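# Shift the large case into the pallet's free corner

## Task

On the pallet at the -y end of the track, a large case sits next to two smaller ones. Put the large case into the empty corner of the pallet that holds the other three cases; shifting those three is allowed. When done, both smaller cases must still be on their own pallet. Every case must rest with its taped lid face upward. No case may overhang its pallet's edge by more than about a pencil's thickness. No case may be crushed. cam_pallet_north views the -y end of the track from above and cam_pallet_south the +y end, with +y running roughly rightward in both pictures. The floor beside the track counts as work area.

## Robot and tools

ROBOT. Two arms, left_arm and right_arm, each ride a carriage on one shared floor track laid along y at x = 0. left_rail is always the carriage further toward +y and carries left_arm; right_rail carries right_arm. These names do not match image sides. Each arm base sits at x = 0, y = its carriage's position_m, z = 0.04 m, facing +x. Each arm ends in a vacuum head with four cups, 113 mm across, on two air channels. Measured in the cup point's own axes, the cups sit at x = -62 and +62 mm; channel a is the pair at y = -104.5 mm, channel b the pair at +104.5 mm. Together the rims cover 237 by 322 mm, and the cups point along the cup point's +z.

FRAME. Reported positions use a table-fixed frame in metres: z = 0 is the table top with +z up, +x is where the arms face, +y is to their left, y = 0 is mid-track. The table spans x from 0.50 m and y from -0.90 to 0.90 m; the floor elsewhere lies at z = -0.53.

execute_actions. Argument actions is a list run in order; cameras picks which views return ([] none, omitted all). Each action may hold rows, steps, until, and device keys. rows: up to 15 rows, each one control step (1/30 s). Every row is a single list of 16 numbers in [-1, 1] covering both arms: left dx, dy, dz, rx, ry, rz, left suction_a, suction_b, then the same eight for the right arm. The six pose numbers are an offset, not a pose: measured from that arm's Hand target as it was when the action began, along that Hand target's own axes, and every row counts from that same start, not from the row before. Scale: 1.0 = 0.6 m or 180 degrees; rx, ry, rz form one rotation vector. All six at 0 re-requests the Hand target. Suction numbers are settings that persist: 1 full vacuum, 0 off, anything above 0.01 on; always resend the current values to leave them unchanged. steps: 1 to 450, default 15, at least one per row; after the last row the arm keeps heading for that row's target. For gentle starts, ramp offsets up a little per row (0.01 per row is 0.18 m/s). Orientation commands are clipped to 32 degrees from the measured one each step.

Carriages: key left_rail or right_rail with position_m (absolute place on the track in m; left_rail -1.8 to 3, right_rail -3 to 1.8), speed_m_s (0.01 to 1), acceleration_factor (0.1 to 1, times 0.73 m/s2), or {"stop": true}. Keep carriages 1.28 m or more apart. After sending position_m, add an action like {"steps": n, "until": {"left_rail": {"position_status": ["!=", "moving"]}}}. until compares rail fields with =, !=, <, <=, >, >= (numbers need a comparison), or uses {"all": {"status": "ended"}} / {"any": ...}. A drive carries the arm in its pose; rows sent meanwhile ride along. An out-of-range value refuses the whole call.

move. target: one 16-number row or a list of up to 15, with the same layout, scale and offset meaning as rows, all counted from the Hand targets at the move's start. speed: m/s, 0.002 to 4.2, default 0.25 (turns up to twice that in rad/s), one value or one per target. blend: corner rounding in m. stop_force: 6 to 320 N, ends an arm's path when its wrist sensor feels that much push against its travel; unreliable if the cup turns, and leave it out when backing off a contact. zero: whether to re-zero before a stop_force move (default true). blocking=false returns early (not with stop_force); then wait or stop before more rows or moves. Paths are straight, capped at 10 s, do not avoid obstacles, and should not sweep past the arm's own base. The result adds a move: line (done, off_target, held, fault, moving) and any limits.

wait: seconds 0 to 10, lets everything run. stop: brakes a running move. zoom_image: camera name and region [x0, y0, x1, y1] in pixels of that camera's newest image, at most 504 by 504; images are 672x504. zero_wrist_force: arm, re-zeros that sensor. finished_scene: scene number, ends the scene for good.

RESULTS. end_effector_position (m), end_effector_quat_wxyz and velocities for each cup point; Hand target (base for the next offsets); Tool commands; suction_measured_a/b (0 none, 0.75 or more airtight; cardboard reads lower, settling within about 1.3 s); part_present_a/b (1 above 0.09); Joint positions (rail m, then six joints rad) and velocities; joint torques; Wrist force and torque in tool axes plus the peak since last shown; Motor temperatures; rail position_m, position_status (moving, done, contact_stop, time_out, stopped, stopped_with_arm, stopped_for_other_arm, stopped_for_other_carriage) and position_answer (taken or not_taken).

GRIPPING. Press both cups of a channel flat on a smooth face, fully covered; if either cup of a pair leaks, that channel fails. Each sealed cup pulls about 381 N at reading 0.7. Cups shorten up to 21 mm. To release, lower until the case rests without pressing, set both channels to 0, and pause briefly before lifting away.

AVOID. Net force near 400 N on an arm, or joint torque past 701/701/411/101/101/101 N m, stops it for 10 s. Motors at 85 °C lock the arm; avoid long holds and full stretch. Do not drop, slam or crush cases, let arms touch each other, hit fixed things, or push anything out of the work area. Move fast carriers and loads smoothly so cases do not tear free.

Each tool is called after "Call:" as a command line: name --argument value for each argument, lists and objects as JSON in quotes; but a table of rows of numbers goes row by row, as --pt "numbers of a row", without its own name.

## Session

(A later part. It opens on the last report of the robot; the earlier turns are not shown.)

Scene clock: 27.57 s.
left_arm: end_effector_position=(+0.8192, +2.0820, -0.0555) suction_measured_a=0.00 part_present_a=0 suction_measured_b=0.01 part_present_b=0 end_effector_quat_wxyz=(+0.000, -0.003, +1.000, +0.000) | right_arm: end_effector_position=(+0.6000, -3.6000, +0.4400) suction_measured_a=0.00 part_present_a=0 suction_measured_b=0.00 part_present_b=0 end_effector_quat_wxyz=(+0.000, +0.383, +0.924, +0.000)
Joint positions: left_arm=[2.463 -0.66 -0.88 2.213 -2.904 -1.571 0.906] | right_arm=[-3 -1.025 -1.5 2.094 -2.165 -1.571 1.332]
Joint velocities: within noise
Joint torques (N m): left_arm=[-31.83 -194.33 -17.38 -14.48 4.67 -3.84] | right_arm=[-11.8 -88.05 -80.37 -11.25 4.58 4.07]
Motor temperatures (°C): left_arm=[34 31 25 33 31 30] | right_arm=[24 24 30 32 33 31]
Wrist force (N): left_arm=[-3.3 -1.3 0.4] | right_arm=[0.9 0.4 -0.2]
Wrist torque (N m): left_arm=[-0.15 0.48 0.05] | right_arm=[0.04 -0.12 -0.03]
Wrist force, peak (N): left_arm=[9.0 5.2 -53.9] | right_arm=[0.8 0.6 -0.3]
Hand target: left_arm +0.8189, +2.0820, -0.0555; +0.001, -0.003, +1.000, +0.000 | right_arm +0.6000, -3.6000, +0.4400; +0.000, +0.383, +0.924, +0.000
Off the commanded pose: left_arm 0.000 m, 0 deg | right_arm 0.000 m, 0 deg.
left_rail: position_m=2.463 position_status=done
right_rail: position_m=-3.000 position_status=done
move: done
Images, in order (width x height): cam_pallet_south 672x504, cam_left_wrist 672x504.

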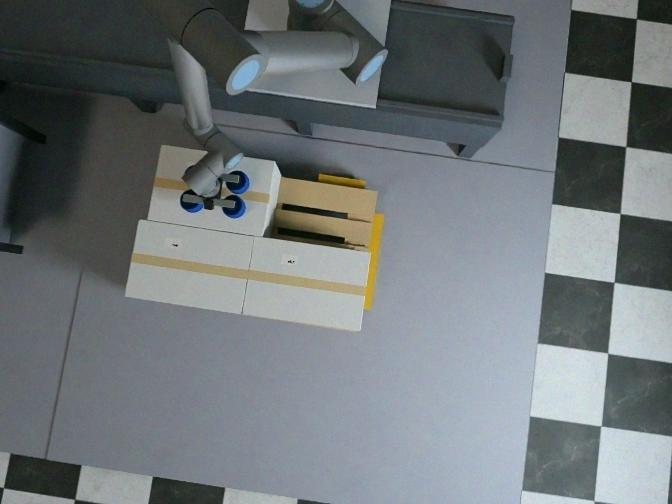

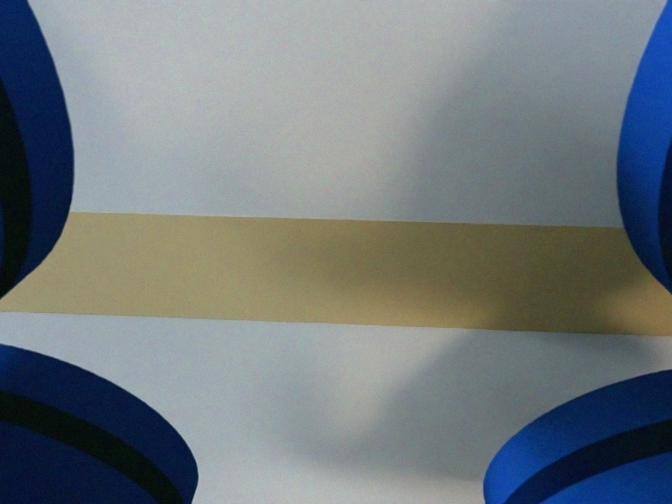

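Call:
move --target '[0.0167,-0.042,0.13,0,0,0.003,0,0,0,0,0,0,0,0,0,0]' --speed 0.04 --stop_force 15 --cameras '[]'

Call:
move --target '[0,0,0.012,0,0,0,1,1,0,0,0,0,0,0,0,0]' --speed 0.02 --cameras '[]'

Call:
wait --seconds 0.3 --cameras '[]'

Call:
move --pt "0 0 -0.025 0 0 0 1 1 0 0 0 0 0 0 0 0" --pt "0 -0.07 -0.025 0 0 0.002 1 1 0 0 0 0 0 0 0 0" --pt "-0.012 -0.07 -0.025 0 0 0.002 1 1 0 0 0 0 0 0 0 0" --speed 0.06 --cameras '["cam_pallet_south"]'

Call:
zoom_image --camera "cam_pallet_south" --region '[110, 130, 390, 350]'

Call:
zoom_image --camera "cam_pallet_south" --region '[250, 150, 330, 210]'

Scene clock: 31.00 s.
left_arm: end_effector_position=(+0.8127, +2.0661, -0.1047) suction_measured_a=0.00 part_present_a=0 suction_measured_b=0.01 part_present_b=0 end_effector_quat_wxyz=(+0.001, +0.000, +1.000, +0.000) | right_arm: end_effector_position=(+0.6000, -3.6000, +0.4400) suction_measured_a=0.00 part_present_a=0 suction_measured_b=0.00 part_present_b=0 end_effector_quat_wxyz=(+0.000, +0.383, +0.924, +0.000)
Joint positions: left_arm=[2.463 -0.678 -0.81 2.205 -2.966 -1.57 0.893] | right_arm=[-3 -1.025 -1.5 2.094 -2.165 -1.571 1.332]
Joint velocities: within noise
Joint torques (N m): left_arm=[34.12 -194.06 -11.72 -1.62 -3.23 2.45] | right_arm=[-9.32 -89.93 -77.85 -11.44 3.68 4.02]
Motor temperatures (°C): left_arm=[34 31 25 33 31 30] | right_arm=[24 24 30 32 33 31]
Wrist force (N): left_arm=[-2.8 -5.5 -10.4] | right_arm=[0.7 0.2 0.0]
Wrist torque (N m): left_arm=[0.19 0.74 0.05] | right_arm=[0.02 -0.10 -0.03]
Wrist force, peak (N): left_arm=[-5.4 8.7 -19.2] | right_arm=[0.8 0.4 -0.6]
Hand target: left_arm +0.8127, +2.0661, -0.1047; +0.001, +0.000, +1.000, +0.000 (not the last commanded pose) | right_arm +0.6000, -3.6000, +0.4400; +0.000, +0.383, +0.924, +0.000
Off the commanded pose: left_arm 0.031 m, 0 deg | right_arm 0.000 m, 0 deg.
left_rail: position_m=2.463 position_status=done
right_rail: position_m=-3.000 position_status=done
move: contact (left_arm)
No camera images: "cameras" was empty.

Scene clock: 31.77 s.
left_arm: end_effector_position=(+0.8127, +2.0661, -0.1116) suction_measured_a=0.86 part_present_a=1 suction_measured_b=0.90 part_present_b=1 end_effector_quat_wxyz=(+0.001, +0.000, +1.000, +0.000) | right_arm: end_effector_position=(+0.6000, -3.6000, +0.4400) suction_measured_a=0.00 part_present_a=0 suction_measured_b=0.00 part_present_b=0 end_effector_quat_wxyz=(+0.000, +0.383, +0.924, +0.000)
Joint positions: left_arm=[2.463 -0.678 -0.801 2.203 -2.975 -1.57 0.893] | right_arm=[-3 -1.025 -1.5 2.094 -2.165 -1.571 1.332]
Joint velocities: within noise
Joint torques (N m): left_arm=[-5.08 -277.92 -62.53 -33.52 -1.6 -3.99] | right_arm=[-15.46 -90.73 -79.16 -11.61 3.67 3.37]
Motor temperatures (°C): left_arm=[34 31 25 33 31 30] | right_arm=[24 24 30 32 33 31]
Wrist force (N): left_arm=[-3.1 -0.6 11.1] | right_arm=[0.6 0.5 0.1]
Wrist torque (N m): left_arm=[-2.91 -1.10 0.08] | right_arm=[0.05 -0.09 -0.03]
Wrist force, peak (N): left_arm=[6.3 12.1 103.0] | right_arm=[0.6 0.6 -0.3]
Hand target: left_arm +0.8127, +2.0661, -0.1119; +0.001, +0.000, +1.000, +0.000 | right_arm +0.6000, -3.6000, +0.4400; +0.000, +0.383, +0.924, +0.000
Off the commanded pose: left_arm 0.000 m, 0 deg | right_arm 0.000 m, 0 deg.
left_rail: position_m=2.463 position_status=done
right_rail: position_m=-3.000 position_status=done
move: done
No camera images: "cameras" was empty.

Scene clock: 32.07 s.
left_arm: end_effector_position=(+0.8127, +2.0661, -0.1119) suction_measured_a=0.86 part_present_a=1 suction_measured_b=0.90 part_present_b=1 end_effector_quat_wxyz=(+0.001, +0.000, +1.000, +0.000) | right_arm: end_effector_position=(+0.6000, -3.6000, +0.4400) suction_measured_a=0.00 part_present_a=0 suction_measured_b=0.00 part_present_b=0 end_effector_quat_wxyz=(+0.000, +0.383, +0.924, +0.000)
Joint positions: left_arm=[2.463 -0.678 -0.8 2.203 -2.975 -1.57 0.893] | right_arm=[-3 -1.025 -1.5 2.094 -2.165 -1.571 1.332]
Joint velocities: within noise
Joint torques (N m): left_arm=[-13.8 -263.35 -63.71 -32.2 -1.04 -4.41] | right_arm=[-10.71 -91.11 -79.36 -11.2 3.23 3.99]
Motor temperatures (°C): left_arm=[34 31 25 33 31 30] | right_arm=[24 24 30 32 33 31]
Wrist force (N): left_arm=[-3.2 -1.5 5.8] | right_arm=[0.5 0.4 -0.1]
Wrist torque (N m): left_arm=[-2.79 -0.94 0.03] | right_arm=[0.04 -0.07 -0.03]
Wrist force, peak (N): left_arm=[-1.2 -0.5 10.6] | right_arm=[1.0 0.5 -0.2]
Hand target: left_arm +0.8127, +2.0661, -0.1119; +0.001, +0.000, +1.000, +0.000 | right_arm +0.6000, -3.6000, +0.4400; +0.000, +0.383, +0.924, +0.000
Tool commands: left_gripper/suction_a=+1.0 left_gripper/suction_b=+1.0 right_gripper/suction_a=+0.0 right_gripper/suction_b=+0.0
Off the commanded pose: left_arm 0.000 m, 0 deg | right_arm 0.000 m, 0 deg.
left_rail: position_m=2.463 position_status=done
right_rail: position_m=-3.000 position_status=done
wait: 0.30 s
No camera images: "cameras" was empty.

Scene clock: 33.67 s.
left_arm: end_effector_position=(+0.8197, +2.0239, -0.0968) suction_measured_a=0.86 part_present_a=1 suction_measured_b=0.90 part_present_b=1 end_effector_quat_wxyz=(+0.001, +0.003, +1.000, +0.000) | right_arm: end_effector_position=(+0.6000, -3.6000, +0.4400) suction_measured_a=0.00 part_present_a=0 suction_measured_b=0.00 part_present_b=0 end_effector_quat_wxyz=(+0.000, +0.383, +0.924, +0.000)
Joint positions: left_arm=[2.463 -0.709 -0.814 2.169 -2.927 -1.571 0.868] | right_arm=[-3 -1.025 -1.5 2.094 -2.165 -1.571 1.332]
Joint velocities: within noise
Joint torques (N m): left_arm=[50.85 -283.48 -90.01 -31.07 16.53 2.54] | right_arm=[-12.16 -90.21 -77.98 -11.88 3.28 3.32]
Motor temperatures (°C): left_arm=[34 31 25 33 31 30] | right_arm=[24 24 30 32 33 31]
Wrist force (N): left_arm=[24.9 -9.7 9.7] | right_arm=[0.6 0.3 -0.5]
Wrist torque (N m): left_arm=[-0.34 6.58 0.21] | right_arm=[0.03 -0.08 -0.03]
Wrist force, peak (N): left_arm=[65.4 -10.7 3.3] | right_arm=[0.7 0.8 0.1]
Hand target: left_arm +0.8199, +2.0241, -0.0968; +0.001, +0.003, +1.000, +0.000 | right_arm +0.6000, -3.6000, +0.4400; +0.000, +0.383, +0.924, +0.000
Off the commanded pose: left_arm 0.000 m, 0 deg | right_arm 0.000 m, 0 deg.
left_rail: position_m=2.463 position_status=done
right_rail: position_m=-3.000 position_status=done
move: done
Images, in order (width x height): cam_pallet_south 672x504.

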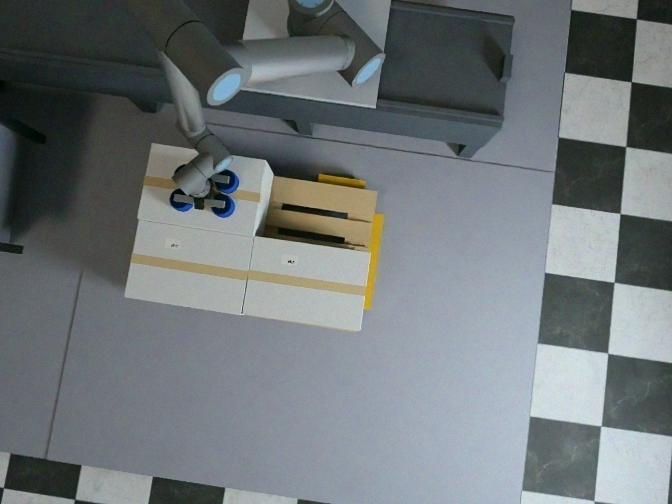

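Scaled by 1.800.

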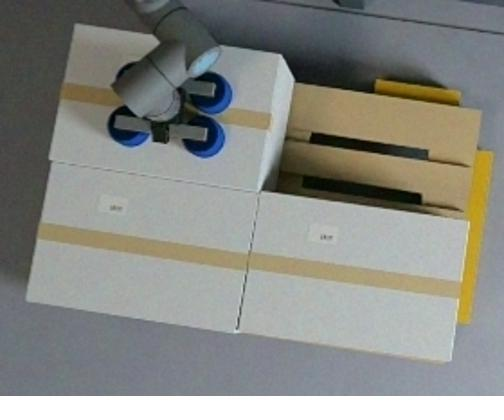

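Scaled by 6.300.

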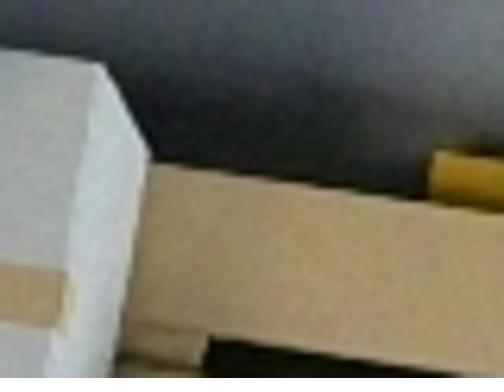

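Call:
move --target '[0,0.01,0,0,0,0,1,1,0,0,0,0,0,0,0,0]' --speed 0.05 --cameras '[]'

Call:
move --target '[0,0,0.06,0,0,0,1,1,0,0,0,0,0,0,0,0]' --speed 0.025 --stop_force 90 --cameras '[]'

Call:
execute_actions --actions '[{"rows":[[0,0,0,0,0,0,0,0,0,0,0,0,0,0,0,0]],"steps":28}]' --cameras '[]'

Call:
move --pt "0 0 -0.2 0 0 0 0 0 0 0 0 0 0 0 0 0" --pt "0 0.5 -0.93 0 0 0 0 0 0 0 0 0 0 0 0 0" --speed '[0.25,0.5]' --blend 0.03 --cameras '[]'

Call:
execute_actions --actions '[{"left_rail":{"position_m":-1.72},"steps":300,"until":{"left_rail":{"position_status":["!=","moving"]}}}]' --cameras '["cam_pallet_south","cam_pallet_north"]'

Call:
zoom_image --camera "cam_pallet_south" --region '[110, 130, 390, 350]'

Call:
zoom_image --camera "cam_pallet_south" --region '[250, 150, 330, 210]'

Scene clock: 35.30 s.
left_arm: end_effector_position=(+0.8199, +2.0298, -0.0968) suction_measured_a=0.86 part_present_a=1 suction_measured_b=0.90 part_present_b=1 end_effector_quat_wxyz=(+0.001, +0.003, +1.000, +0.000) | right_arm: end_effector_position=(+0.6000, -3.6000, +0.4400) suction_measured_a=0.00 part_present_a=0 suction_measured_b=0.00 part_present_b=0 end_effector_quat_wxyz=(+0.000, +0.383, +0.924, +0.000)
Joint positions: left_arm=[2.463 -0.704 -0.815 2.172 -2.93 -1.57 0.873] | right_arm=[-3 -1.025 -1.5 2.094 -2.165 -1.571 1.332]
Joint velocities: within noise
Joint torques (N m): left_arm=[81.47 -301.74 -43.77 -30.88 26.42 -3.08] | right_arm=[-10.61 -88.99 -80.03 -11.86 3.09 3.4]
Motor temperatures (°C): left_arm=[34 31 25 33 31 30] | right_arm=[24 24 30 32 33 31]
Wrist force (N): left_arm=[25.8 -42.4 4.9] | right_arm=[0.7 0.3 -0.1]
Wrist torque (N m): left_arm=[5.30 5.39 5.28] | right_arm=[0.02 -0.10 -0.03]
Wrist force, peak (N): left_arm=[39.0 -50.6 4.2] | right_arm=[0.7 0.7 -0.3]
Hand target: left_arm +0.8199, +2.0301, -0.0968; +0.001, +0.003, +1.000, +0.000 | right_arm +0.6000, -3.6000, +0.4400; +0.000, +0.383, +0.924, +0.000
Off the commanded pose: left_arm 0.000 m, 0 deg | right_arm 0.000 m, 0 deg.
left_rail: position_m=2.463 position_status=done
right_rail: position_m=-3.000 position_status=done
move: done
No camera images: "cameras" was empty.

Scene clock: 37.57 s.
left_arm: end_effector_position=(+0.8200, +2.0301, -0.1223) suction_measured_a=0.86 part_present_a=1 suction_measured_b=0.90 part_present_b=1 end_effector_quat_wxyz=(+0.001, +0.003, +1.000, +0.000) | right_arm: end_effector_position=(+0.6000, -3.6000, +0.4400) suction_measured_a=0.00 part_present_a=0 suction_measured_b=0.00 part_present_b=0 end_effector_quat_wxyz=(+0.000, +0.383, +0.924, +0.000)
Joint positions: left_arm=[2.463 -0.704 -0.78 2.168 -2.96 -1.571 0.873] | right_arm=[-3 -1.025 -1.5 2.094 -2.165 -1.571 1.332]
Joint velocities: within noise
Joint torques (N m): left_arm=[11.54 -246.07 -62.46 -17.2 19.7 -3.68] | right_arm=[-7.98 -93.35 -80.07 -11.9 2.48 3.61]
Motor temperatures (°C): left_arm=[34 31 25 33 31 30] | right_arm=[24 24 30 32 33 31]
Wrist force (N): left_arm=[39.0 20.9 -82.7] | right_arm=[0.6 0.5 -0.3]
Wrist torque (N m): left_arm=[17.65 11.17 6.85] | right_arm=[0.05 -0.09 -0.03]
Wrist force, peak (N): left_arm=[46.1 28.7 -91.3] | right_arm=[1.0 0.6 -0.2]
Hand target: left_arm +0.8200, +2.0301, -0.1223; +0.001, +0.003, +1.000, +0.000 (not the last commanded pose) | right_arm +0.6000, -3.6000, +0.4400; +0.000, +0.383, +0.924, +0.000
Off the commanded pose: left_arm 0.011 m, 0 deg | right_arm 0.000 m, 0 deg.
left_rail: position_m=2.463 position_status=done
right_rail: position_m=-3.000 position_status=done
move: contact (left_arm)
No camera images: "cameras" was empty.

Scene clock: 38.70 s.
left_arm: end_effector_position=(+0.8200, +2.0301, -0.1222) suction_measured_a=0.00 part_present_a=0 suction_measured_b=0.01 part_present_b=0 end_effector_quat_wxyz=(+0.001, +0.003, +1.000, +0.000) | right_arm: end_effector_position=(+0.6000, -3.6000, +0.4400) suction_measured_a=0.00 part_present_a=0 suction_measured_b=0.00 part_present_b=0 end_effector_quat_wxyz=(+0.000, +0.383, +0.924, +0.000)
Joint positions: left_arm=[2.463 -0.704 -0.78 2.168 -2.96 -1.571 0.873] | right_arm=[-3 -1.025 -1.5 2.094 -2.165 -1.571 1.332]
Joint velocities: within noise
Joint torques (N m): left_arm=[-14.79 -96.17 -8.88 -0.73 -4.96 -3.65] | right_arm=[-4.23 -93.36 -78.42 -11.78 2.76 3.79]
Motor temperatures (°C): left_arm=[34 31 25 33 31 30] | right_arm=[24 24 30 32 33 31]
Wrist force (N): left_arm=[14.2 15.7 -100.7] | right_arm=[0.5 0.2 -0.1]
Wrist torque (N m): left_arm=[1.30 0.45 -0.02] | right_arm=[0.01 -0.07 -0.03]
Wrist force, peak (N): left_arm=[14.3 12.9 -101.5] | right_arm=[0.8 0.6 -0.3]
Hand target: left_arm +0.8200, +2.0301, -0.1223; +0.001, +0.003, +1.000, +0.000 | right_arm +0.6000, -3.6000, +0.4400; +0.000, +0.383, +0.924, +0.000
Off the commanded pose: left_arm 0.000 m, 0 deg | right_arm 0.000 m, 0 deg.
left_rail: position_m=2.463 position_status=done
right_rail: position_m=-3.000 position_status=done
No camera images: "cameras" was empty.

Scene clock: 41.07 s.
left_arm: end_effector_position=(+0.8213, +2.3303, +0.4353) suction_measured_a=0.00 part_present_a=0 suction_measured_b=0.01 part_present_b=0 end_effector_quat_wxyz=(+0.001, +0.003, +1.000, +0.000) end_effector_velocity=(+0.000, +0.001, +0.002) end_effector_angular_velocity=(+0.001, +0.001, +0.000) | right_arm: end_effector_position=(+0.6000, -3.6000, +0.4400) suction_measured_a=0.00 part_present_a=0 suction_measured_b=0.00 part_present_b=0 end_effector_quat_wxyz=(+0.000, +0.383, +0.924, +0.000)
Joint positions: left_arm=[2.463 -0.404 -1.516 2.119 -2.176 -1.571 1.174] | right_arm=[-3 -1.025 -1.5 2.094 -2.165 -1.571 1.332]
Joint velocities: left_arm=[0 0.001 -0.001 -0.002 0.005 0 0.001] | right_arm=[within noise]
Joint torques (N m): left_arm=[33.03 -117.71 -91.91 -4.08 -5.31 2.3] | right_arm=[-4.13 -95.31 -80.09 -11.54 2.59 2.96]
Motor temperatures (°C): left_arm=[34 31 25 33 31 30] | right_arm=[24 24 30 32 33 31]
Wrist force (N): left_arm=[-8.1 -5.6 0.1] | right_arm=[0.6 0.4 0.1]
Wrist torque (N m): left_arm=[-0.74 1.11 0.03] | right_arm=[0.04 -0.09 -0.03]
Wrist force, peak (N): left_arm=[14.0 15.3 -100.6] | right_arm=[0.8 0.5 -0.4]
Hand target: left_arm +0.8213, +2.3304, +0.4355; +0.001, +0.003, +1.000, +0.000 | right_arm +0.6000, -3.6000, +0.4400; +0.000, +0.383, +0.924, +0.000
Off the commanded pose: left_arm 0.000 m, 0 deg | right_arm 0.000 m, 0 deg.
left_rail: position_m=2.463 position_status=done
right_rail: position_m=-3.000 position_status=done
move: done
No camera images: "cameras" was empty.

Scene clock: 46.90 s.
left_arm: end_effector_position=(+0.8213, -1.8522, +0.4355) suction_measured_a=0.00 part_present_a=0 suction_measured_b=0.01 part_present_b=0 end_effector_quat_wxyz=(+0.001, +0.003, +1.000, +0.000) | right_arm: end_effector_position=(+0.6000, -3.6000, +0.4400) suction_measured_a=0.00 part_present_a=0 suction_measured_b=0.00 part_present_b=0 end_effector_quat_wxyz=(+0.000, +0.383, +0.924, +0.000)
Joint positions: left_arm=[-1.72 -0.404 -1.516 2.119 -2.175 -1.571 1.174] | right_arm=[-3 -1.025 -1.5 2.094 -2.165 -1.571 1.332]
Joint velocities: within noise
Joint torques (N m): left_arm=[10.11 -98.64 -77.86 -8.94 1.12 2.01] | right_arm=[-6.1 -97.82 -79.25 -11.87 2.39 3.02]
Motor temperatures (°C): left_arm=[34 31 25 33 31 30] | right_arm=[24 24 30 32 33 31]
Wrist force (N): left_arm=[-8.3 -5.6 -0.2] | right_arm=[0.6 0.5 -0.3]
Wrist torque (N m): left_arm=[-0.74 1.14 0.04] | right_arm=[0.05 -0.09 -0.03]
Wrist force, peak (N): left_arm=[-8.5 -7.8 -0.1] | right_arm=[1.0 0.3 -0.1]
Hand target: left_arm +0.8213, -1.8522, +0.4355; +0.001, +0.003, +1.000, +0.000 | right_arm +0.6000, -3.6000, +0.4400; +0.000, +0.383, +0.924, +0.000
Tool commands: left_gripper/suction_a=+0.0 left_gripper/suction_b=+0.0 right_gripper/suction_a=+0.0 right_gripper/suction_b=+0.0
Off the commanded pose: left_arm 0.000 m, 0 deg | right_arm 0.000 m, 0 deg.
left_rail: position_m=-1.720 position_status=done
right_rail: position_m=-3.000 position_status=done
Images, in order (width x height): cam_pallet_north 672x504, cam_pallet_south 672x504.

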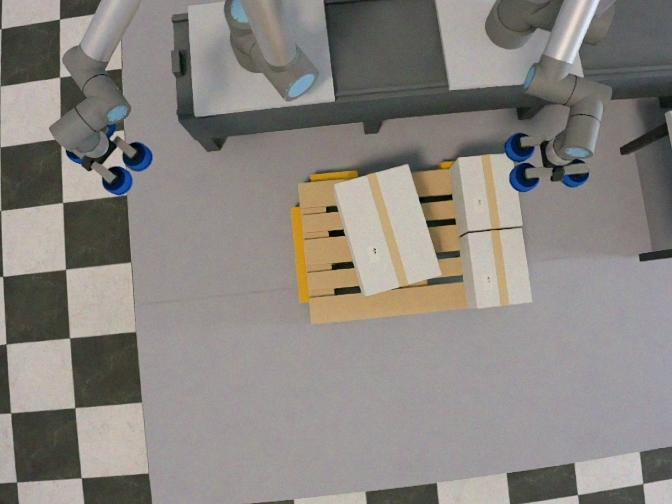

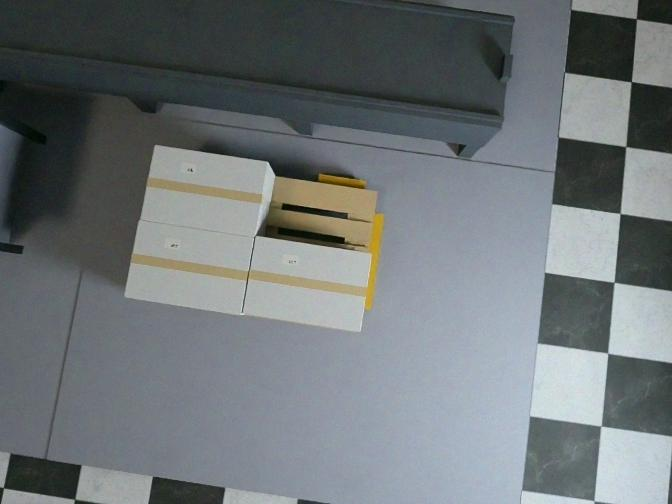

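Scaled by 1.800.

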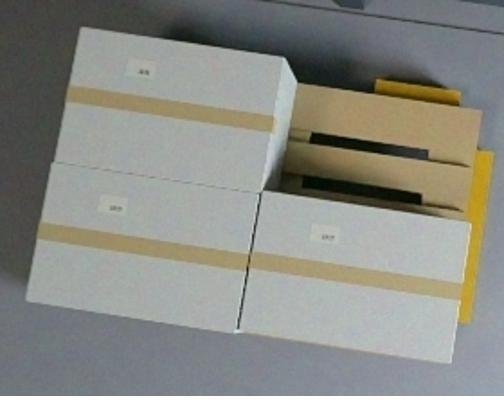

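Scaled by 6.300.

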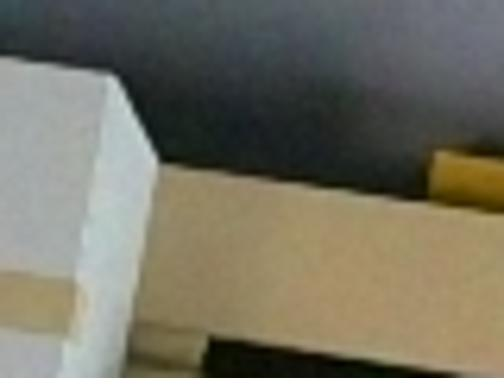

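Call:
move --target '[-0.2125,-0.668,0.217,0,0,0.4531,0,0,0,0,0,0,0,0,0,0]' --speed 0.6 --cameras '[]'

Call:
move --target '[-0.361,-0.032,0.6,0,0,0,0,0,0,0,0,0,0,0,0,0]' --speed 0.4 --cameras '["cam_pallet_north","cam_left_wrist"]'

Call:
zoom_image --camera "cam_pallet_north" --region '[290, 140, 490, 340]'

Scene clock: 49.37 s.
left_arm: end_effector_position=(+0.9463, -2.2539, +0.3058) suction_measured_a=0.00 part_present_a=0 suction_measured_b=0.01 part_present_b=0 end_effector_quat_wxyz=(+0.001, +0.655, +0.755, +0.000) | right_arm: end_effector_position=(+0.6000, -3.6000, +0.4400) suction_measured_a=0.00 part_present_a=0 suction_measured_b=0.00 part_present_b=0 end_effector_quat_wxyz=(+0.000, +0.383, +0.924, +0.000)
Joint positions: left_arm=[-1.72 -0.7 -1.151 1.852 -2.273 -1.571 2.301] | right_arm=[-3 -1.025 -1.5 2.094 -2.165 -1.571 1.332]
Joint velocities: within noise
Joint torques (N m): left_arm=[-28.93 -158.49 -86.5 -3.06 -5.34 2.9] | right_arm=[-8.5 -97.86 -79.99 -11.43 1.37 3.13]
Motor temperatures (°C): left_arm=[34 31 25 33 31 30] | right_arm=[24 24 30 32 33 31]
Wrist force (N): left_arm=[-8.0 -5.5 -0.2] | right_arm=[0.8 0.3 -0.1]
Wrist torque (N m): left_arm=[-0.72 1.17 0.01] | right_arm=[0.03 -0.11 -0.03]
Wrist force, peak (N): left_arm=[-11.5 -5.1 1.1] | right_arm=[0.6 1.0 -0.1]
Hand target: left_arm +0.9463, -2.2540, +0.3057; +0.001, +0.656, +0.755, +0.000 | right_arm +0.6000, -3.6000, +0.4400; +0.000, +0.383, +0.924, +0.000
Off the commanded pose: left_arm 0.000 m, 0 deg | right_arm 0.000 m, 0 deg.
left_rail: position_m=-1.720 position_status=done
right_rail: position_m=-3.000 position_status=done
move: done
No camera images: "cameras" was empty.

Scene clock: 51.20 s.
left_arm: end_effector_position=(+0.9581, -2.4711, -0.0538) suction_measured_a=0.00 part_present_a=0 suction_measured_b=0.01 part_present_b=0 end_effector_quat_wxyz=(+0.001, +0.656, +0.755, +0.000) | right_arm: end_effector_position=(+0.6000, -3.6000, +0.4400) suction_measured_a=0.00 part_present_a=0 suction_measured_b=0.00 part_present_b=0 end_effector_quat_wxyz=(+0.000, +0.383, +0.924, +0.000)
Joint positions: left_arm=[-1.72 -0.831 -0.723 1.721 -2.57 -1.57 2.17] | right_arm=[-3 -1.025 -1.5 2.094 -2.165 -1.571 1.332]
Joint velocities: within noise
Joint torques (N m): left_arm=[-26.04 -216.88 -68.49 -14.22 4.66 -4.32] | right_arm=[-5.27 -99.47 -78.79 -11.84 1.73 2.99]
Motor temperatures (°C): left_arm=[34 31 25 33 31 30] | right_arm=[24 24 30 32 33 31]
Wrist force (N): left_arm=[-8.3 -4.7 0.1] | right_arm=[0.5 0.6 -0.1]
Wrist torque (N m): left_arm=[-0.60 1.14 0.05] | right_arm=[0.06 -0.07 -0.03]
Wrist force, peak (N): left_arm=[-9.9 -5.6 4.0] | right_arm=[1.0 0.6 -0.2]
Hand target: left_arm +0.9581, -2.4713, -0.0541; +0.001, +0.656, +0.755, +0.000 | right_arm +0.6000, -3.6000, +0.4400; +0.000, +0.383, +0.924, +0.000
Off the commanded pose: left_arm 0.000 m, 0 deg | right_arm 0.000 m, 0 deg.
left_rail: position_m=-1.720 position_status=done
right_rail: position_m=-3.000 position_status=done
move: done
Images, in order (width x height): cam_pallet_north 672x504, cam_left_wrist 672x504.

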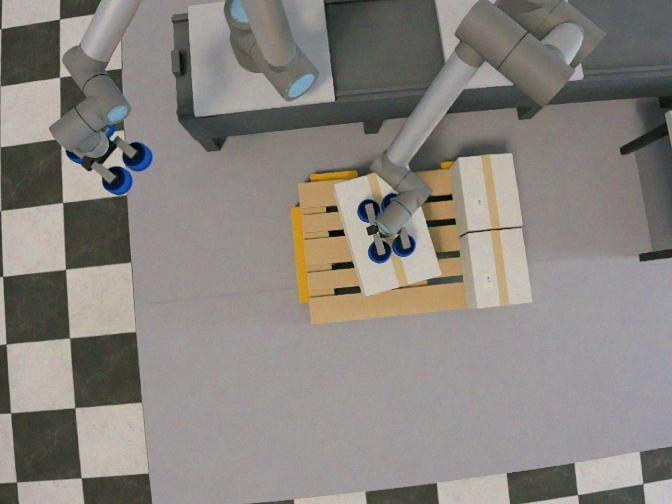

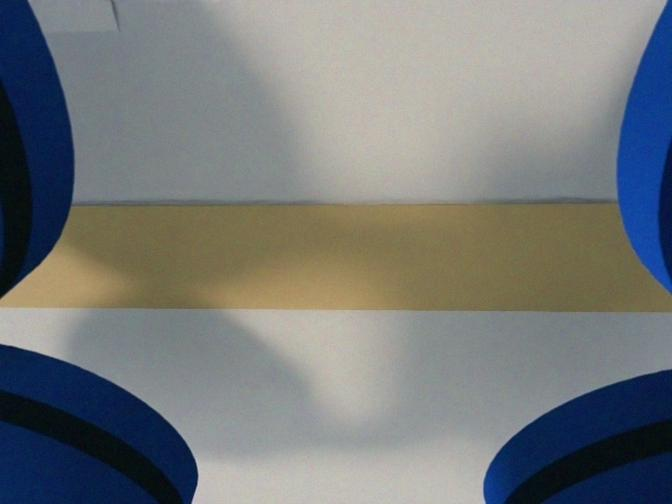

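Scaled by 2.520.

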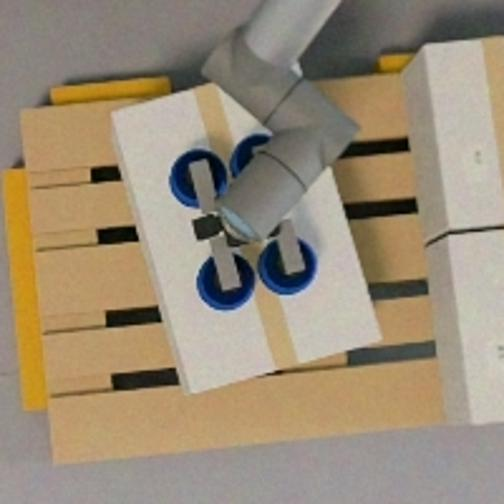

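Call:
move --target '[0,0,0.15,0,0,0,0,0,0,0,0,0,0,0,0,0]' --speed 0.04 --stop_force 15 --cameras '[]'

Call:
move --target '[0,0,0.012,0,0,0,1,1,0,0,0,0,0,0,0,0]' --speed 0.02 --cameras '[]'

Call:
wait --seconds 0.4 --cameras '[]'

Scene clock: 54.10 s.
left_arm: end_effector_position=(+0.9582, -2.4713, -0.1077) suction_measured_a=0.00 part_present_a=0 suction_measured_b=0.01 part_present_b=0 end_effector_quat_wxyz=(+0.001, +0.656, +0.755, +0.000) | right_arm: end_effector_position=(+0.6000, -3.6000, +0.4400) suction_measured_a=0.00 part_present_a=0 suction_measured_b=0.00 part_present_b=0 end_effector_quat_wxyz=(+0.000, +0.383, +0.924, +0.000)
Joint positions: left_arm=[-1.72 -0.831 -0.669 1.715 -2.618 -1.57 2.17] | right_arm=[-3 -1.025 -1.5 2.094 -2.165 -1.571 1.332]
Joint velocities: within noise
Joint torques (N m): left_arm=[-19.94 -237.48 -39.36 -2.38 4.16 -2.83] | right_arm=[-7.44 -100.66 -79.48 -11.81 1.72 2.29]
Motor temperatures (°C): left_arm=[34 31 25 33 31 30] | right_arm=[24 24 30 32 33 31]
Wrist force (N): left_arm=[-5.6 -7.3 -12.4] | right_arm=[0.3 0.6 -0.4]
Wrist torque (N m): left_arm=[-1.47 0.73 -0.16] | right_arm=[0.06 -0.05 -0.03]
Wrist force, peak (N): left_arm=[-2.0 -10.3 -20.3] | right_arm=[0.9 0.5 -0.1]
Hand target: left_arm +0.9582, -2.4713, -0.1077; +0.001, +0.656, +0.755, +0.000 (not the last commanded pose) | right_arm +0.6000, -3.6000, +0.4400; +0.000, +0.383, +0.924, +0.000
Off the commanded pose: left_arm 0.036 m, 0 deg | right_arm 0.000 m, 0 deg.
left_rail: position_m=-1.720 position_status=done
right_rail: position_m=-3.000 position_status=done
move: contact (left_arm)
No camera images: "cameras" was empty.

Scene clock: 54.87 s.
left_arm: end_effector_position=(+0.9581, -2.4713, -0.1147) suction_measured_a=0.86 part_present_a=1 suction_measured_b=0.91 part_present_b=1 end_effector_quat_wxyz=(+0.001, +0.656, +0.755, +0.000) | right_arm: end_effector_position=(+0.6000, -3.6000, +0.4400) suction_measured_a=0.00 part_present_a=0 suction_measured_b=0.00 part_present_b=0 end_effector_quat_wxyz=(+0.000, +0.383, +0.924, +0.000)
Joint positions: left_arm=[-1.72 -0.831 -0.662 1.714 -2.624 -1.57 2.17] | right_arm=[-3 -1.025 -1.5 2.094 -2.165 -1.571 1.332]
Joint velocities: within noise
Joint torques (N m): left_arm=[9.52 -370.79 -127.77 -32.01 -6.45 2.45] | right_arm=[-3.92 -100.78 -78.78 -11.88 1.71 2.69]
Motor temperatures (°C): left_arm=[34 31 25 33 31 30] | right_arm=[24 24 30 32 33 31]
Wrist force (N): left_arm=[-7.2 -5.0 32.0] | right_arm=[0.7 0.4 -0.1]
Wrist torque (N m): left_arm=[-3.89 -0.82 0.01] | right_arm=[0.04 -0.10 -0.03]
Wrist force, peak (N): left_arm=[-36.5 15.1 111.8] | right_arm=[0.8 0.5 -0.5]
Hand target: left_arm +0.9582, -2.4713, -0.1149; +0.001, +0.656, +0.755, +0.000 | right_arm +0.6000, -3.6000, +0.4400; +0.000, +0.383, +0.924, +0.000
Off the commanded pose: left_arm 0.000 m, 0 deg | right_arm 0.000 m, 0 deg.
left_rail: position_m=-1.720 position_status=done
right_rail: position_m=-3.000 position_status=done
move: done
No camera images: "cameras" was empty.

Scene clock: 55.27 s.
left_arm: end_effector_position=(+0.9581, -2.4714, -0.1149) suction_measured_a=0.86 part_present_a=1 suction_measured_b=0.91 part_present_b=1 end_effector_quat_wxyz=(+0.001, +0.656, +0.755, +0.000) | right_arm: end_effector_position=(+0.6000, -3.6000, +0.4400) suction_measured_a=0.00 part_present_a=0 suction_measured_b=0.00 part_present_b=0 end_effector_quat_wxyz=(+0.000, +0.383, +0.924, +0.000)
Joint positions: left_arm=[-1.72 -0.831 -0.662 1.714 -2.624 -1.57 2.17] | right_arm=[-3 -1.025 -1.5 2.094 -2.165 -1.571 1.332]
Joint velocities: within noise
Joint torques (N m): left_arm=[16.71 -370.18 -125.66 -31.26 -6.79 2.32] | right_arm=[-1.08 -98.78 -81.64 -11.81 1.3 2.9]
Motor temperatures (°C): left_arm=[34 31 25 33 31 30] | right_arm=[24 24 30 32 33 31]
Wrist force (N): left_arm=[-8.0 -5.3 27.8] | right_arm=[0.7 0.4 -0.1]
Wrist torque (N m): left_arm=[-3.96 -0.96 0.03] | right_arm=[0.05 -0.10 -0.03]
Wrist force, peak (N): left_arm=[-7.1 -5.5 30.9] | right_arm=[0.5 0.9 -0.1]
Hand target: left_arm +0.9582, -2.4713, -0.1149; +0.001, +0.656, +0.755, +0.000 | right_arm +0.6000, -3.6000, +0.4400; +0.000, +0.383, +0.924, +0.000
Tool commands: left_gripper/suction_a=+1.0 left_gripper/suction_b=+1.0 right_gripper/suction_a=+0.0 right_gripper/suction_b=+0.0
Off the commanded pose: left_arm 0.000 m, 0 deg | right_arm 0.000 m, 0 deg.
left_rail: position_m=-1.720 position_status=done
right_rail: position_m=-3.000 position_status=done
wait: 0.40 s
No camera images: "cameras" was empty.

Call:
move --pt "0 0 -0.6 0 0 0 1 1 0 0 0 0 0 0 0 0" --pt "0.949 -0.048 -0.917 0 0 -0.4517 1 1 0 0 0 0 0 0 0 0" --speed 0.4 --blend 0.05 --cameras '["cam_pallet_north"]'

Call:
execute_actions --actions '[{"left_rail":{"position_m":2.75,"acceleration_factor":0.8},"steps":400,"until":{"left_rail":{"position_status":["!=","moving"]}}}]' --cameras '["cam_pallet_south"]'

Scene clock: 58.97 s.
left_arm: end_effector_position=(+0.8491, -1.9115, +0.4347) suction_measured_a=0.86 part_present_a=1 suction_measured_b=0.91 part_present_b=1 end_effector_quat_wxyz=(+0.001, +0.006, +1.000, +0.000) | right_arm: end_effector_position=(+0.6000, -3.6000, +0.4400) suction_measured_a=0.00 part_present_a=0 suction_measured_b=0.00 part_present_b=0 end_effector_quat_wxyz=(+0.000, +0.383, +0.924, +0.000)
Joint positions: left_arm=[-1.72 -0.455 -1.471 2.071 -2.172 -1.571 1.127] | right_arm=[-3 -1.025 -1.5 2.094 -2.165 -1.571 1.332]
Joint velocities: within noise
Joint torques (N m): left_arm=[36.39 -239.78 -165.09 -23.39 0.7 -3.9] | right_arm=[-4.62 -98.92 -78.39 -11.62 0.75 2.65]
Motor temperatures (°C): left_arm=[34 31 25 33 31 30] | right_arm=[24 24 30 32 33 31]
Wrist force (N): left_arm=[-7.9 -5.7 27.0] | right_arm=[0.8 0.4 -0.2]
Wrist torque (N m): left_arm=[-3.96 -0.91 -0.01] | right_arm=[0.04 -0.11 -0.03]
Wrist force, peak (N): left_arm=[-7.0 -5.9 53.7] | right_arm=[0.8 1.0 0.2]
Hand target: left_arm +0.8491, -1.9113, +0.4348; +0.001, +0.005, +1.000, +0.000 | right_arm +0.6000, -3.6000, +0.4400; +0.000, +0.383, +0.924, +0.000
Off the commanded pose: left_arm 0.000 m, 0 deg | right_arm 0.000 m, 0 deg.
left_rail: position_m=-1.720 position_status=done
right_rail: position_m=-3.000 position_status=done
move: done
Images, in order (width x height): cam_pallet_north 672x504.

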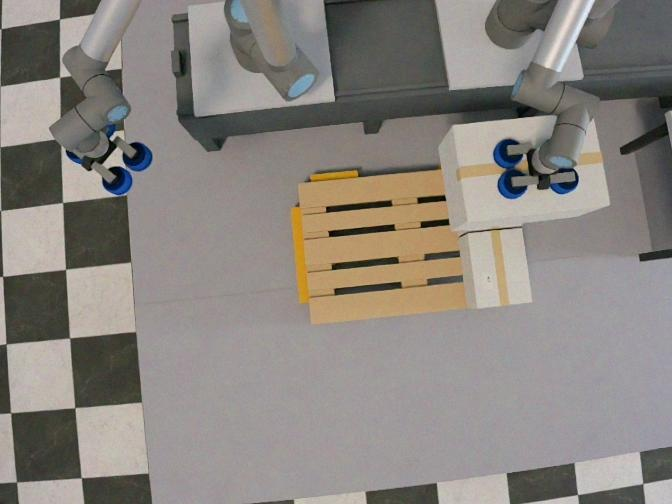

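Scene clock: 65.43 s.
left_arm: end_effector_position=(+0.8491, +2.5587, +0.4348) suction_measured_a=0.86 part_present_a=1 suction_measured_b=0.91 part_present_b=1 end_effector_quat_wxyz=(+0.001, +0.005, +1.000, +0.000) | right_arm: end_effector_position=(+0.6000, -3.6000, +0.4400) suction_measured_a=0.00 part_present_a=0 suction_measured_b=0.00 part_present_b=0 end_effector_quat_wxyz=(+0.000, +0.383, +0.924, +0.000)
Joint positions: left_arm=[2.75 -0.455 -1.471 2.071 -2.172 -1.571 1.127] | right_arm=[-3 -1.025 -1.5 2.094 -2.165 -1.571 1.332]
Joint velocities: within noise
Joint torques (N m): left_arm=[-13.51 -212.08 -180.93 -34.22 -8.4 -3.55] | right_arm=[0.82 -99.76 -80.99 -11.62 1.06 2.7]
Motor temperatures (°C): left_arm=[34 31 25 33 31 30] | right_arm=[24 24 30 32 33 31]
Wrist force (N): left_arm=[-8.4 -5.6 27.3] | right_arm=[0.7 0.9 0.1]
Wrist torque (N m): left_arm=[-3.96 -0.89 0.01] | right_arm=[0.09 -0.10 -0.03]
Wrist force, peak (N): left_arm=[-7.9 -20.2 27.5] | right_arm=[1.0 0.4 -0.2]
Hand target: left_arm +0.8491, +2.5587, +0.4348; +0.001, +0.005, +1.000, +0.000 | right_arm +0.6000, -3.6000, +0.4400; +0.000, +0.383, +0.924, +0.000
Tool commands: left_gripper/suction_a=+1.0 left_gripper/suction_b=+1.0 right_gripper/suction_a=+0.0 right_gripper/suction_b=+0.0
Off the commanded pose: left_arm 0.000 m, 0 deg | right_arm 0.000 m, 0 deg.
left_rail: position_m=2.750 position_status=done
right_rail: position_m=-3.000 position_status=done
Images, in order (width x height): cam_pallet_south 672x504.

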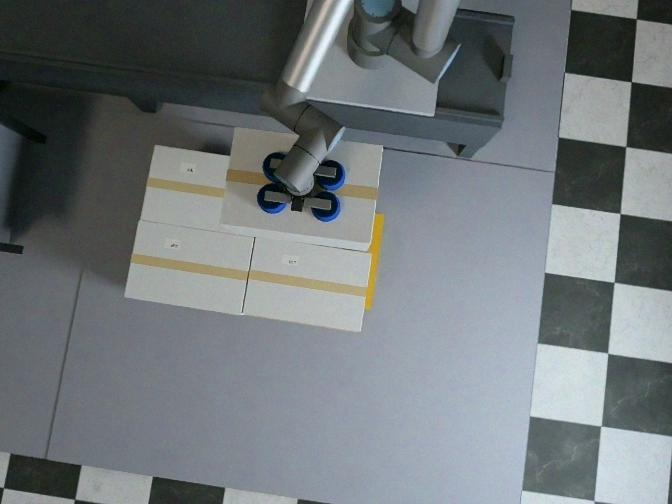

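Call:
move --pt "0.093 0.11 0.3 0 0 0 1 1 0 0 0 0 0 0 0 0" --pt "0.093 0.11 0.886 0 0 0 1 1 0 0 0 0 0 0 0 0" --speed '[0.3,0.2]' --blend 0.03 --stop_force 70 --cameras '["cam_pallet_south"]'

Call:
zoom_image --camera "cam_pallet_south" --region '[110, 130, 390, 350]'

Call:
zoom_image --camera "cam_pallet_south" --region '[240, 150, 400, 280]'

Scene clock: 69.53 s.
left_arm: end_effector_position=(+0.7947, +2.6250, -0.0969) suction_measured_a=0.86 part_present_a=1 suction_measured_b=0.91 part_present_b=1 end_effector_quat_wxyz=(+0.001, +0.005, +1.000, +0.000) | right_arm: end_effector_position=(+0.6000, -3.6000, +0.4400) suction_measured_a=0.00 part_present_a=0 suction_measured_b=0.00 part_present_b=0 end_effector_quat_wxyz=(+0.000, +0.383, +0.924, +0.000)
Joint positions: left_arm=[2.75 -0.409 -0.841 2.351 -3.082 -1.571 1.173] | right_arm=[-3 -1.025 -1.5 2.094 -2.165 -1.571 1.332]
Joint velocities: within noise
Joint torques (N m): left_arm=[27.97 -252.72 -46.79 -33.69 -1.43 2.53] | right_arm=[2.31 -96.82 -78.03 -11.64 0.36 2.24]
Motor temperatures (°C): left_arm=[34 31 25 33 31 30] | right_arm=[24 24 30 32 33 31]
Wrist force (N): left_arm=[-7.9 -5.4 27.3] | right_arm=[0.2 0.4 -0.1]
Wrist torque (N m): left_arm=[-3.92 -0.91 0.04] | right_arm=[0.03 -0.03 -0.02]
Wrist force, peak (N): left_arm=[-5.2 -4.3 49.7] | right_arm=[0.6 0.9 -0.4]
Hand target: left_arm +0.7946, +2.6250, -0.0969; +0.001, +0.005, +1.000, +0.000 | right_arm +0.6000, -3.6000, +0.4400; +0.000, +0.383, +0.924, +0.000
Off the commanded pose: left_arm 0.000 m, 0 deg | right_arm 0.000 m, 0 deg.
left_rail: position_m=2.750 position_status=done
right_rail: position_m=-3.000 position_status=done
move: done
Images, in order (width x height): cam_pallet_south 672x504.

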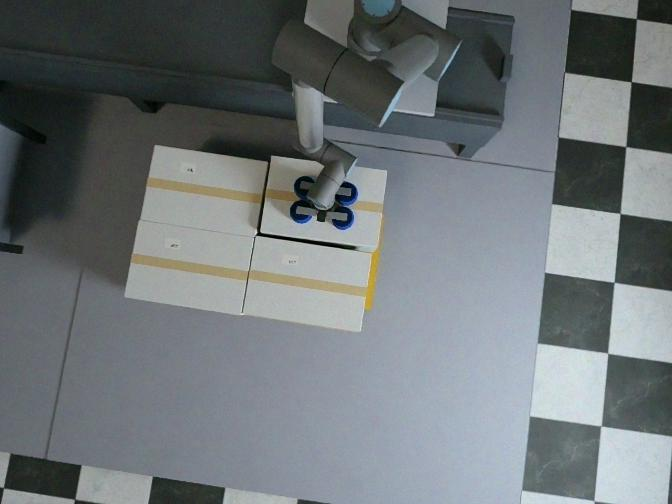

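Scaled by 1.800.

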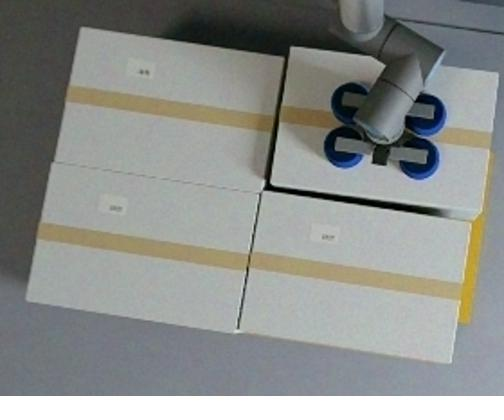

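Scaled by 3.150.

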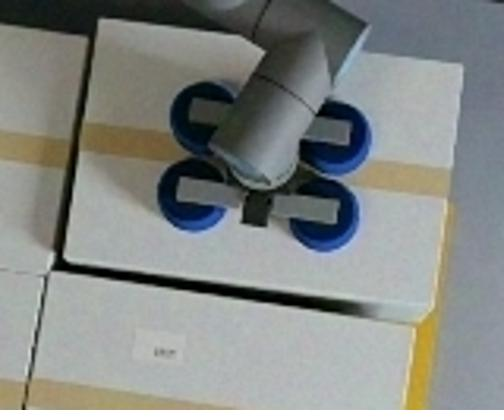

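Call:
move --pt "0 0 0 0 0 0.0067 1 1 0 0 0 0 0 0 0 0" --pt "-0.02 -0.025 0 0 0 0.0067 1 1 0 0 0 0 0 0 0 0" --speed 0.06 --cameras '["cam_pallet_south"]'

Call:
zoom_image --camera "cam_pallet_south" --region '[110, 130, 390, 350]'

Call:
zoom_image --camera "cam_pallet_south" --region '[240, 150, 400, 280]'

Scene clock: 71.33 s.
left_arm: end_effector_position=(+0.8063, +2.6101, -0.0968) suction_measured_a=0.86 part_present_a=1 suction_measured_b=0.91 part_present_b=1 end_effector_quat_wxyz=(+0.001, +0.016, +1.000, +0.000) end_effector_velocity=(+0.001, -0.002, +0.000) end_effector_angular_velocity=(+0.001, +0.002, +0.000) | right_arm: end_effector_position=(+0.6000, -3.6000, +0.4400) suction_measured_a=0.00 part_present_a=0 suction_measured_b=0.00 part_present_b=0 end_effector_quat_wxyz=(+0.000, +0.383, +0.924, +0.000)
Joint positions: left_arm=[2.75 -0.42 -0.839 2.331 -3.064 -1.571 1.183] | right_arm=[-3 -1.025 -1.5 2.094 -2.165 -1.571 1.332]
Joint velocities: left_arm=[0 -0.002 0 -0.003 0.005 0 -0.001] | right_arm=[within noise]
Joint torques (N m): left_arm=[-32.14 -255.53 -53.32 -23.36 -7.55 -4.83] | right_arm=[3.26 -100.91 -78.74 -11.9 0.17 1.77]
Motor temperatures (°C): left_arm=[34 31 25 33 31 30] | right_arm=[24 24 30 32 33 31]
Wrist force (N): left_arm=[-8.0 -6.1 27.7] | right_arm=[0.7 0.2 0.0]
Wrist torque (N m): left_arm=[-3.98 -0.90 0.02] | right_arm=[0.01 -0.10 -0.03]
Wrist force, peak (N): left_arm=[-11.9 -9.8 27.6] | right_arm=[1.0 0.2 -0.3]
Hand target: left_arm +0.8065, +2.6099, -0.0968; +0.001, +0.016, +1.000, +0.000 | right_arm +0.6000, -3.6000, +0.4400; +0.000, +0.383, +0.924, +0.000
Off the commanded pose: left_arm 0.000 m, 0 deg | right_arm 0.000 m, 0 deg.
left_rail: position_m=2.750 position_status=done
right_rail: position_m=-3.000 position_status=done
move: done
Images, in order (width x height): cam_pallet_south 672x504.

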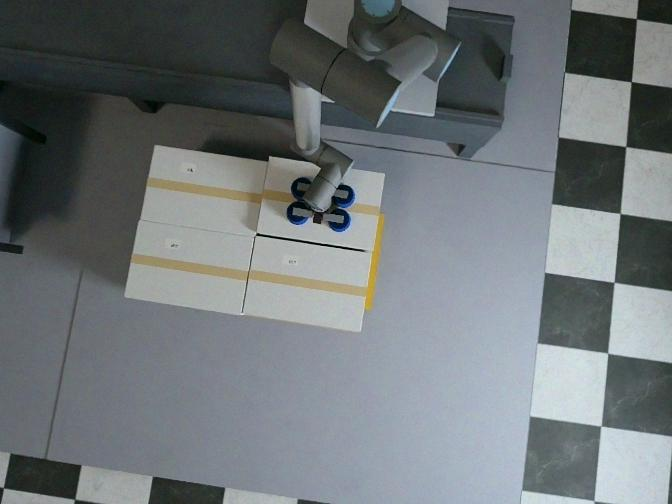

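Scaled by 1.800.

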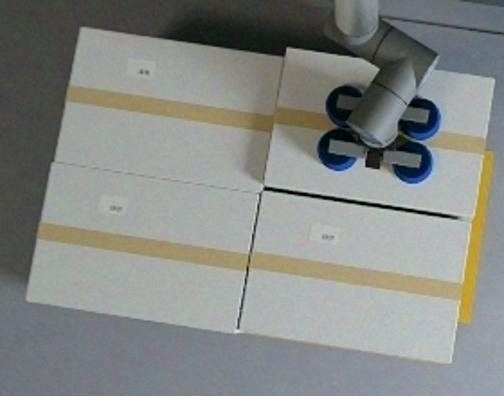

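Scaled by 3.150.

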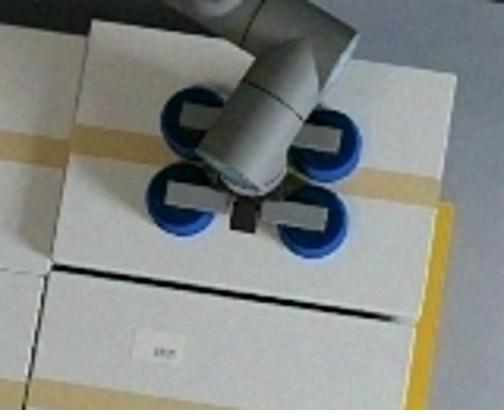

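Call:
move --pt "-0.0325 0.001 0 0 0 0 1 1 0 0 0 0 0 0 0 0" --pt "-0.0328 -0.0106 0 0 0 0 1 1 0 0 0 0 0 0 0 0" --speed 0.04 --stop_force 200 --cameras '["cam_pallet_south"]'

Call:
zoom_image --camera "cam_pallet_south" --region '[110, 130, 390, 350]'

Call:
zoom_image --camera "cam_pallet_south" --region '[330, 230, 390, 340]'

Call:
zoom_image --camera "cam_pallet_south" --region '[240, 150, 400, 280]'

Scene clock: 73.90 s.
left_arm: end_effector_position=(+0.8259, +2.6029, -0.0968) suction_measured_a=0.86 part_present_a=1 suction_measured_b=0.91 part_present_b=1 end_effector_quat_wxyz=(+0.001, +0.016, +1.000, +0.000) | right_arm: end_effector_position=(+0.6000, -3.6000, +0.4400) suction_measured_a=0.00 part_present_a=0 suction_measured_b=0.00 part_present_b=0 end_effector_quat_wxyz=(+0.000, +0.383, +0.924, +0.000)
Joint positions: left_arm=[2.75 -0.418 -0.836 2.301 -3.037 -1.571 1.185] | right_arm=[-3 -1.025 -1.5 2.094 -2.165 -1.571 1.332]
Joint velocities: within noise
Joint torques (N m): left_arm=[-61.51 -301.97 -123.22 -47.06 -15.9 -4.28] | right_arm=[-0.19 -103.77 -79.93 -11.5 -0.06 1.21]
Motor temperatures (°C): left_arm=[34 31 25 33 31 30] | right_arm=[24 24 30 32 33 31]
Wrist force (N): left_arm=[47.1 42.6 28.0] | right_arm=[0.8 0.4 -0.2]
Wrist torque (N m): left_arm=[-6.11 4.31 0.40] | right_arm=[0.03 -0.12 -0.03]
Wrist force, peak (N): left_arm=[51.1 42.8 22.7] | right_arm=[1.0 0.6 -0.1]
Hand target: left_arm +0.8259, +2.6029, -0.0968; +0.001, +0.016, +1.000, +0.000 | right_arm +0.6000, -3.6000, +0.4400; +0.000, +0.383, +0.924, +0.000
Off the commanded pose: left_arm 0.000 m, 0 deg | right_arm 0.000 m, 0 deg.
left_rail: position_m=2.750 position_status=done
right_rail: position_m=-3.000 position_status=done
move: done
Images, in order (width x height): cam_pallet_south 672x504.

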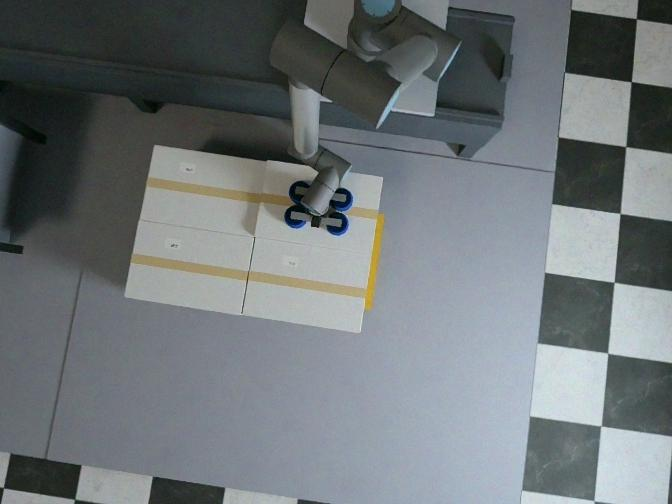

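Scaled by 1.800.

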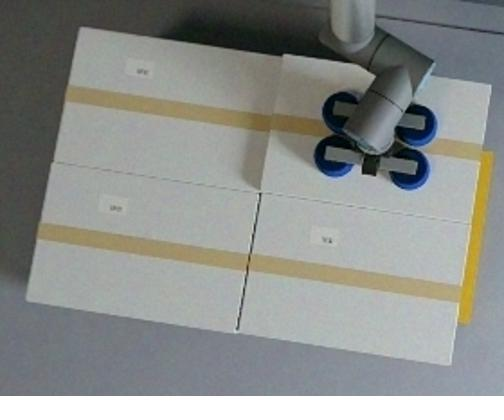

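Scaled by 4.582.

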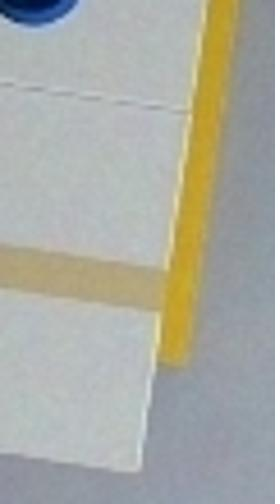

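Scaled by 3.150.

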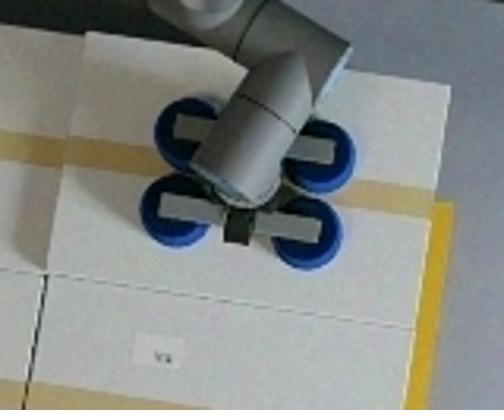

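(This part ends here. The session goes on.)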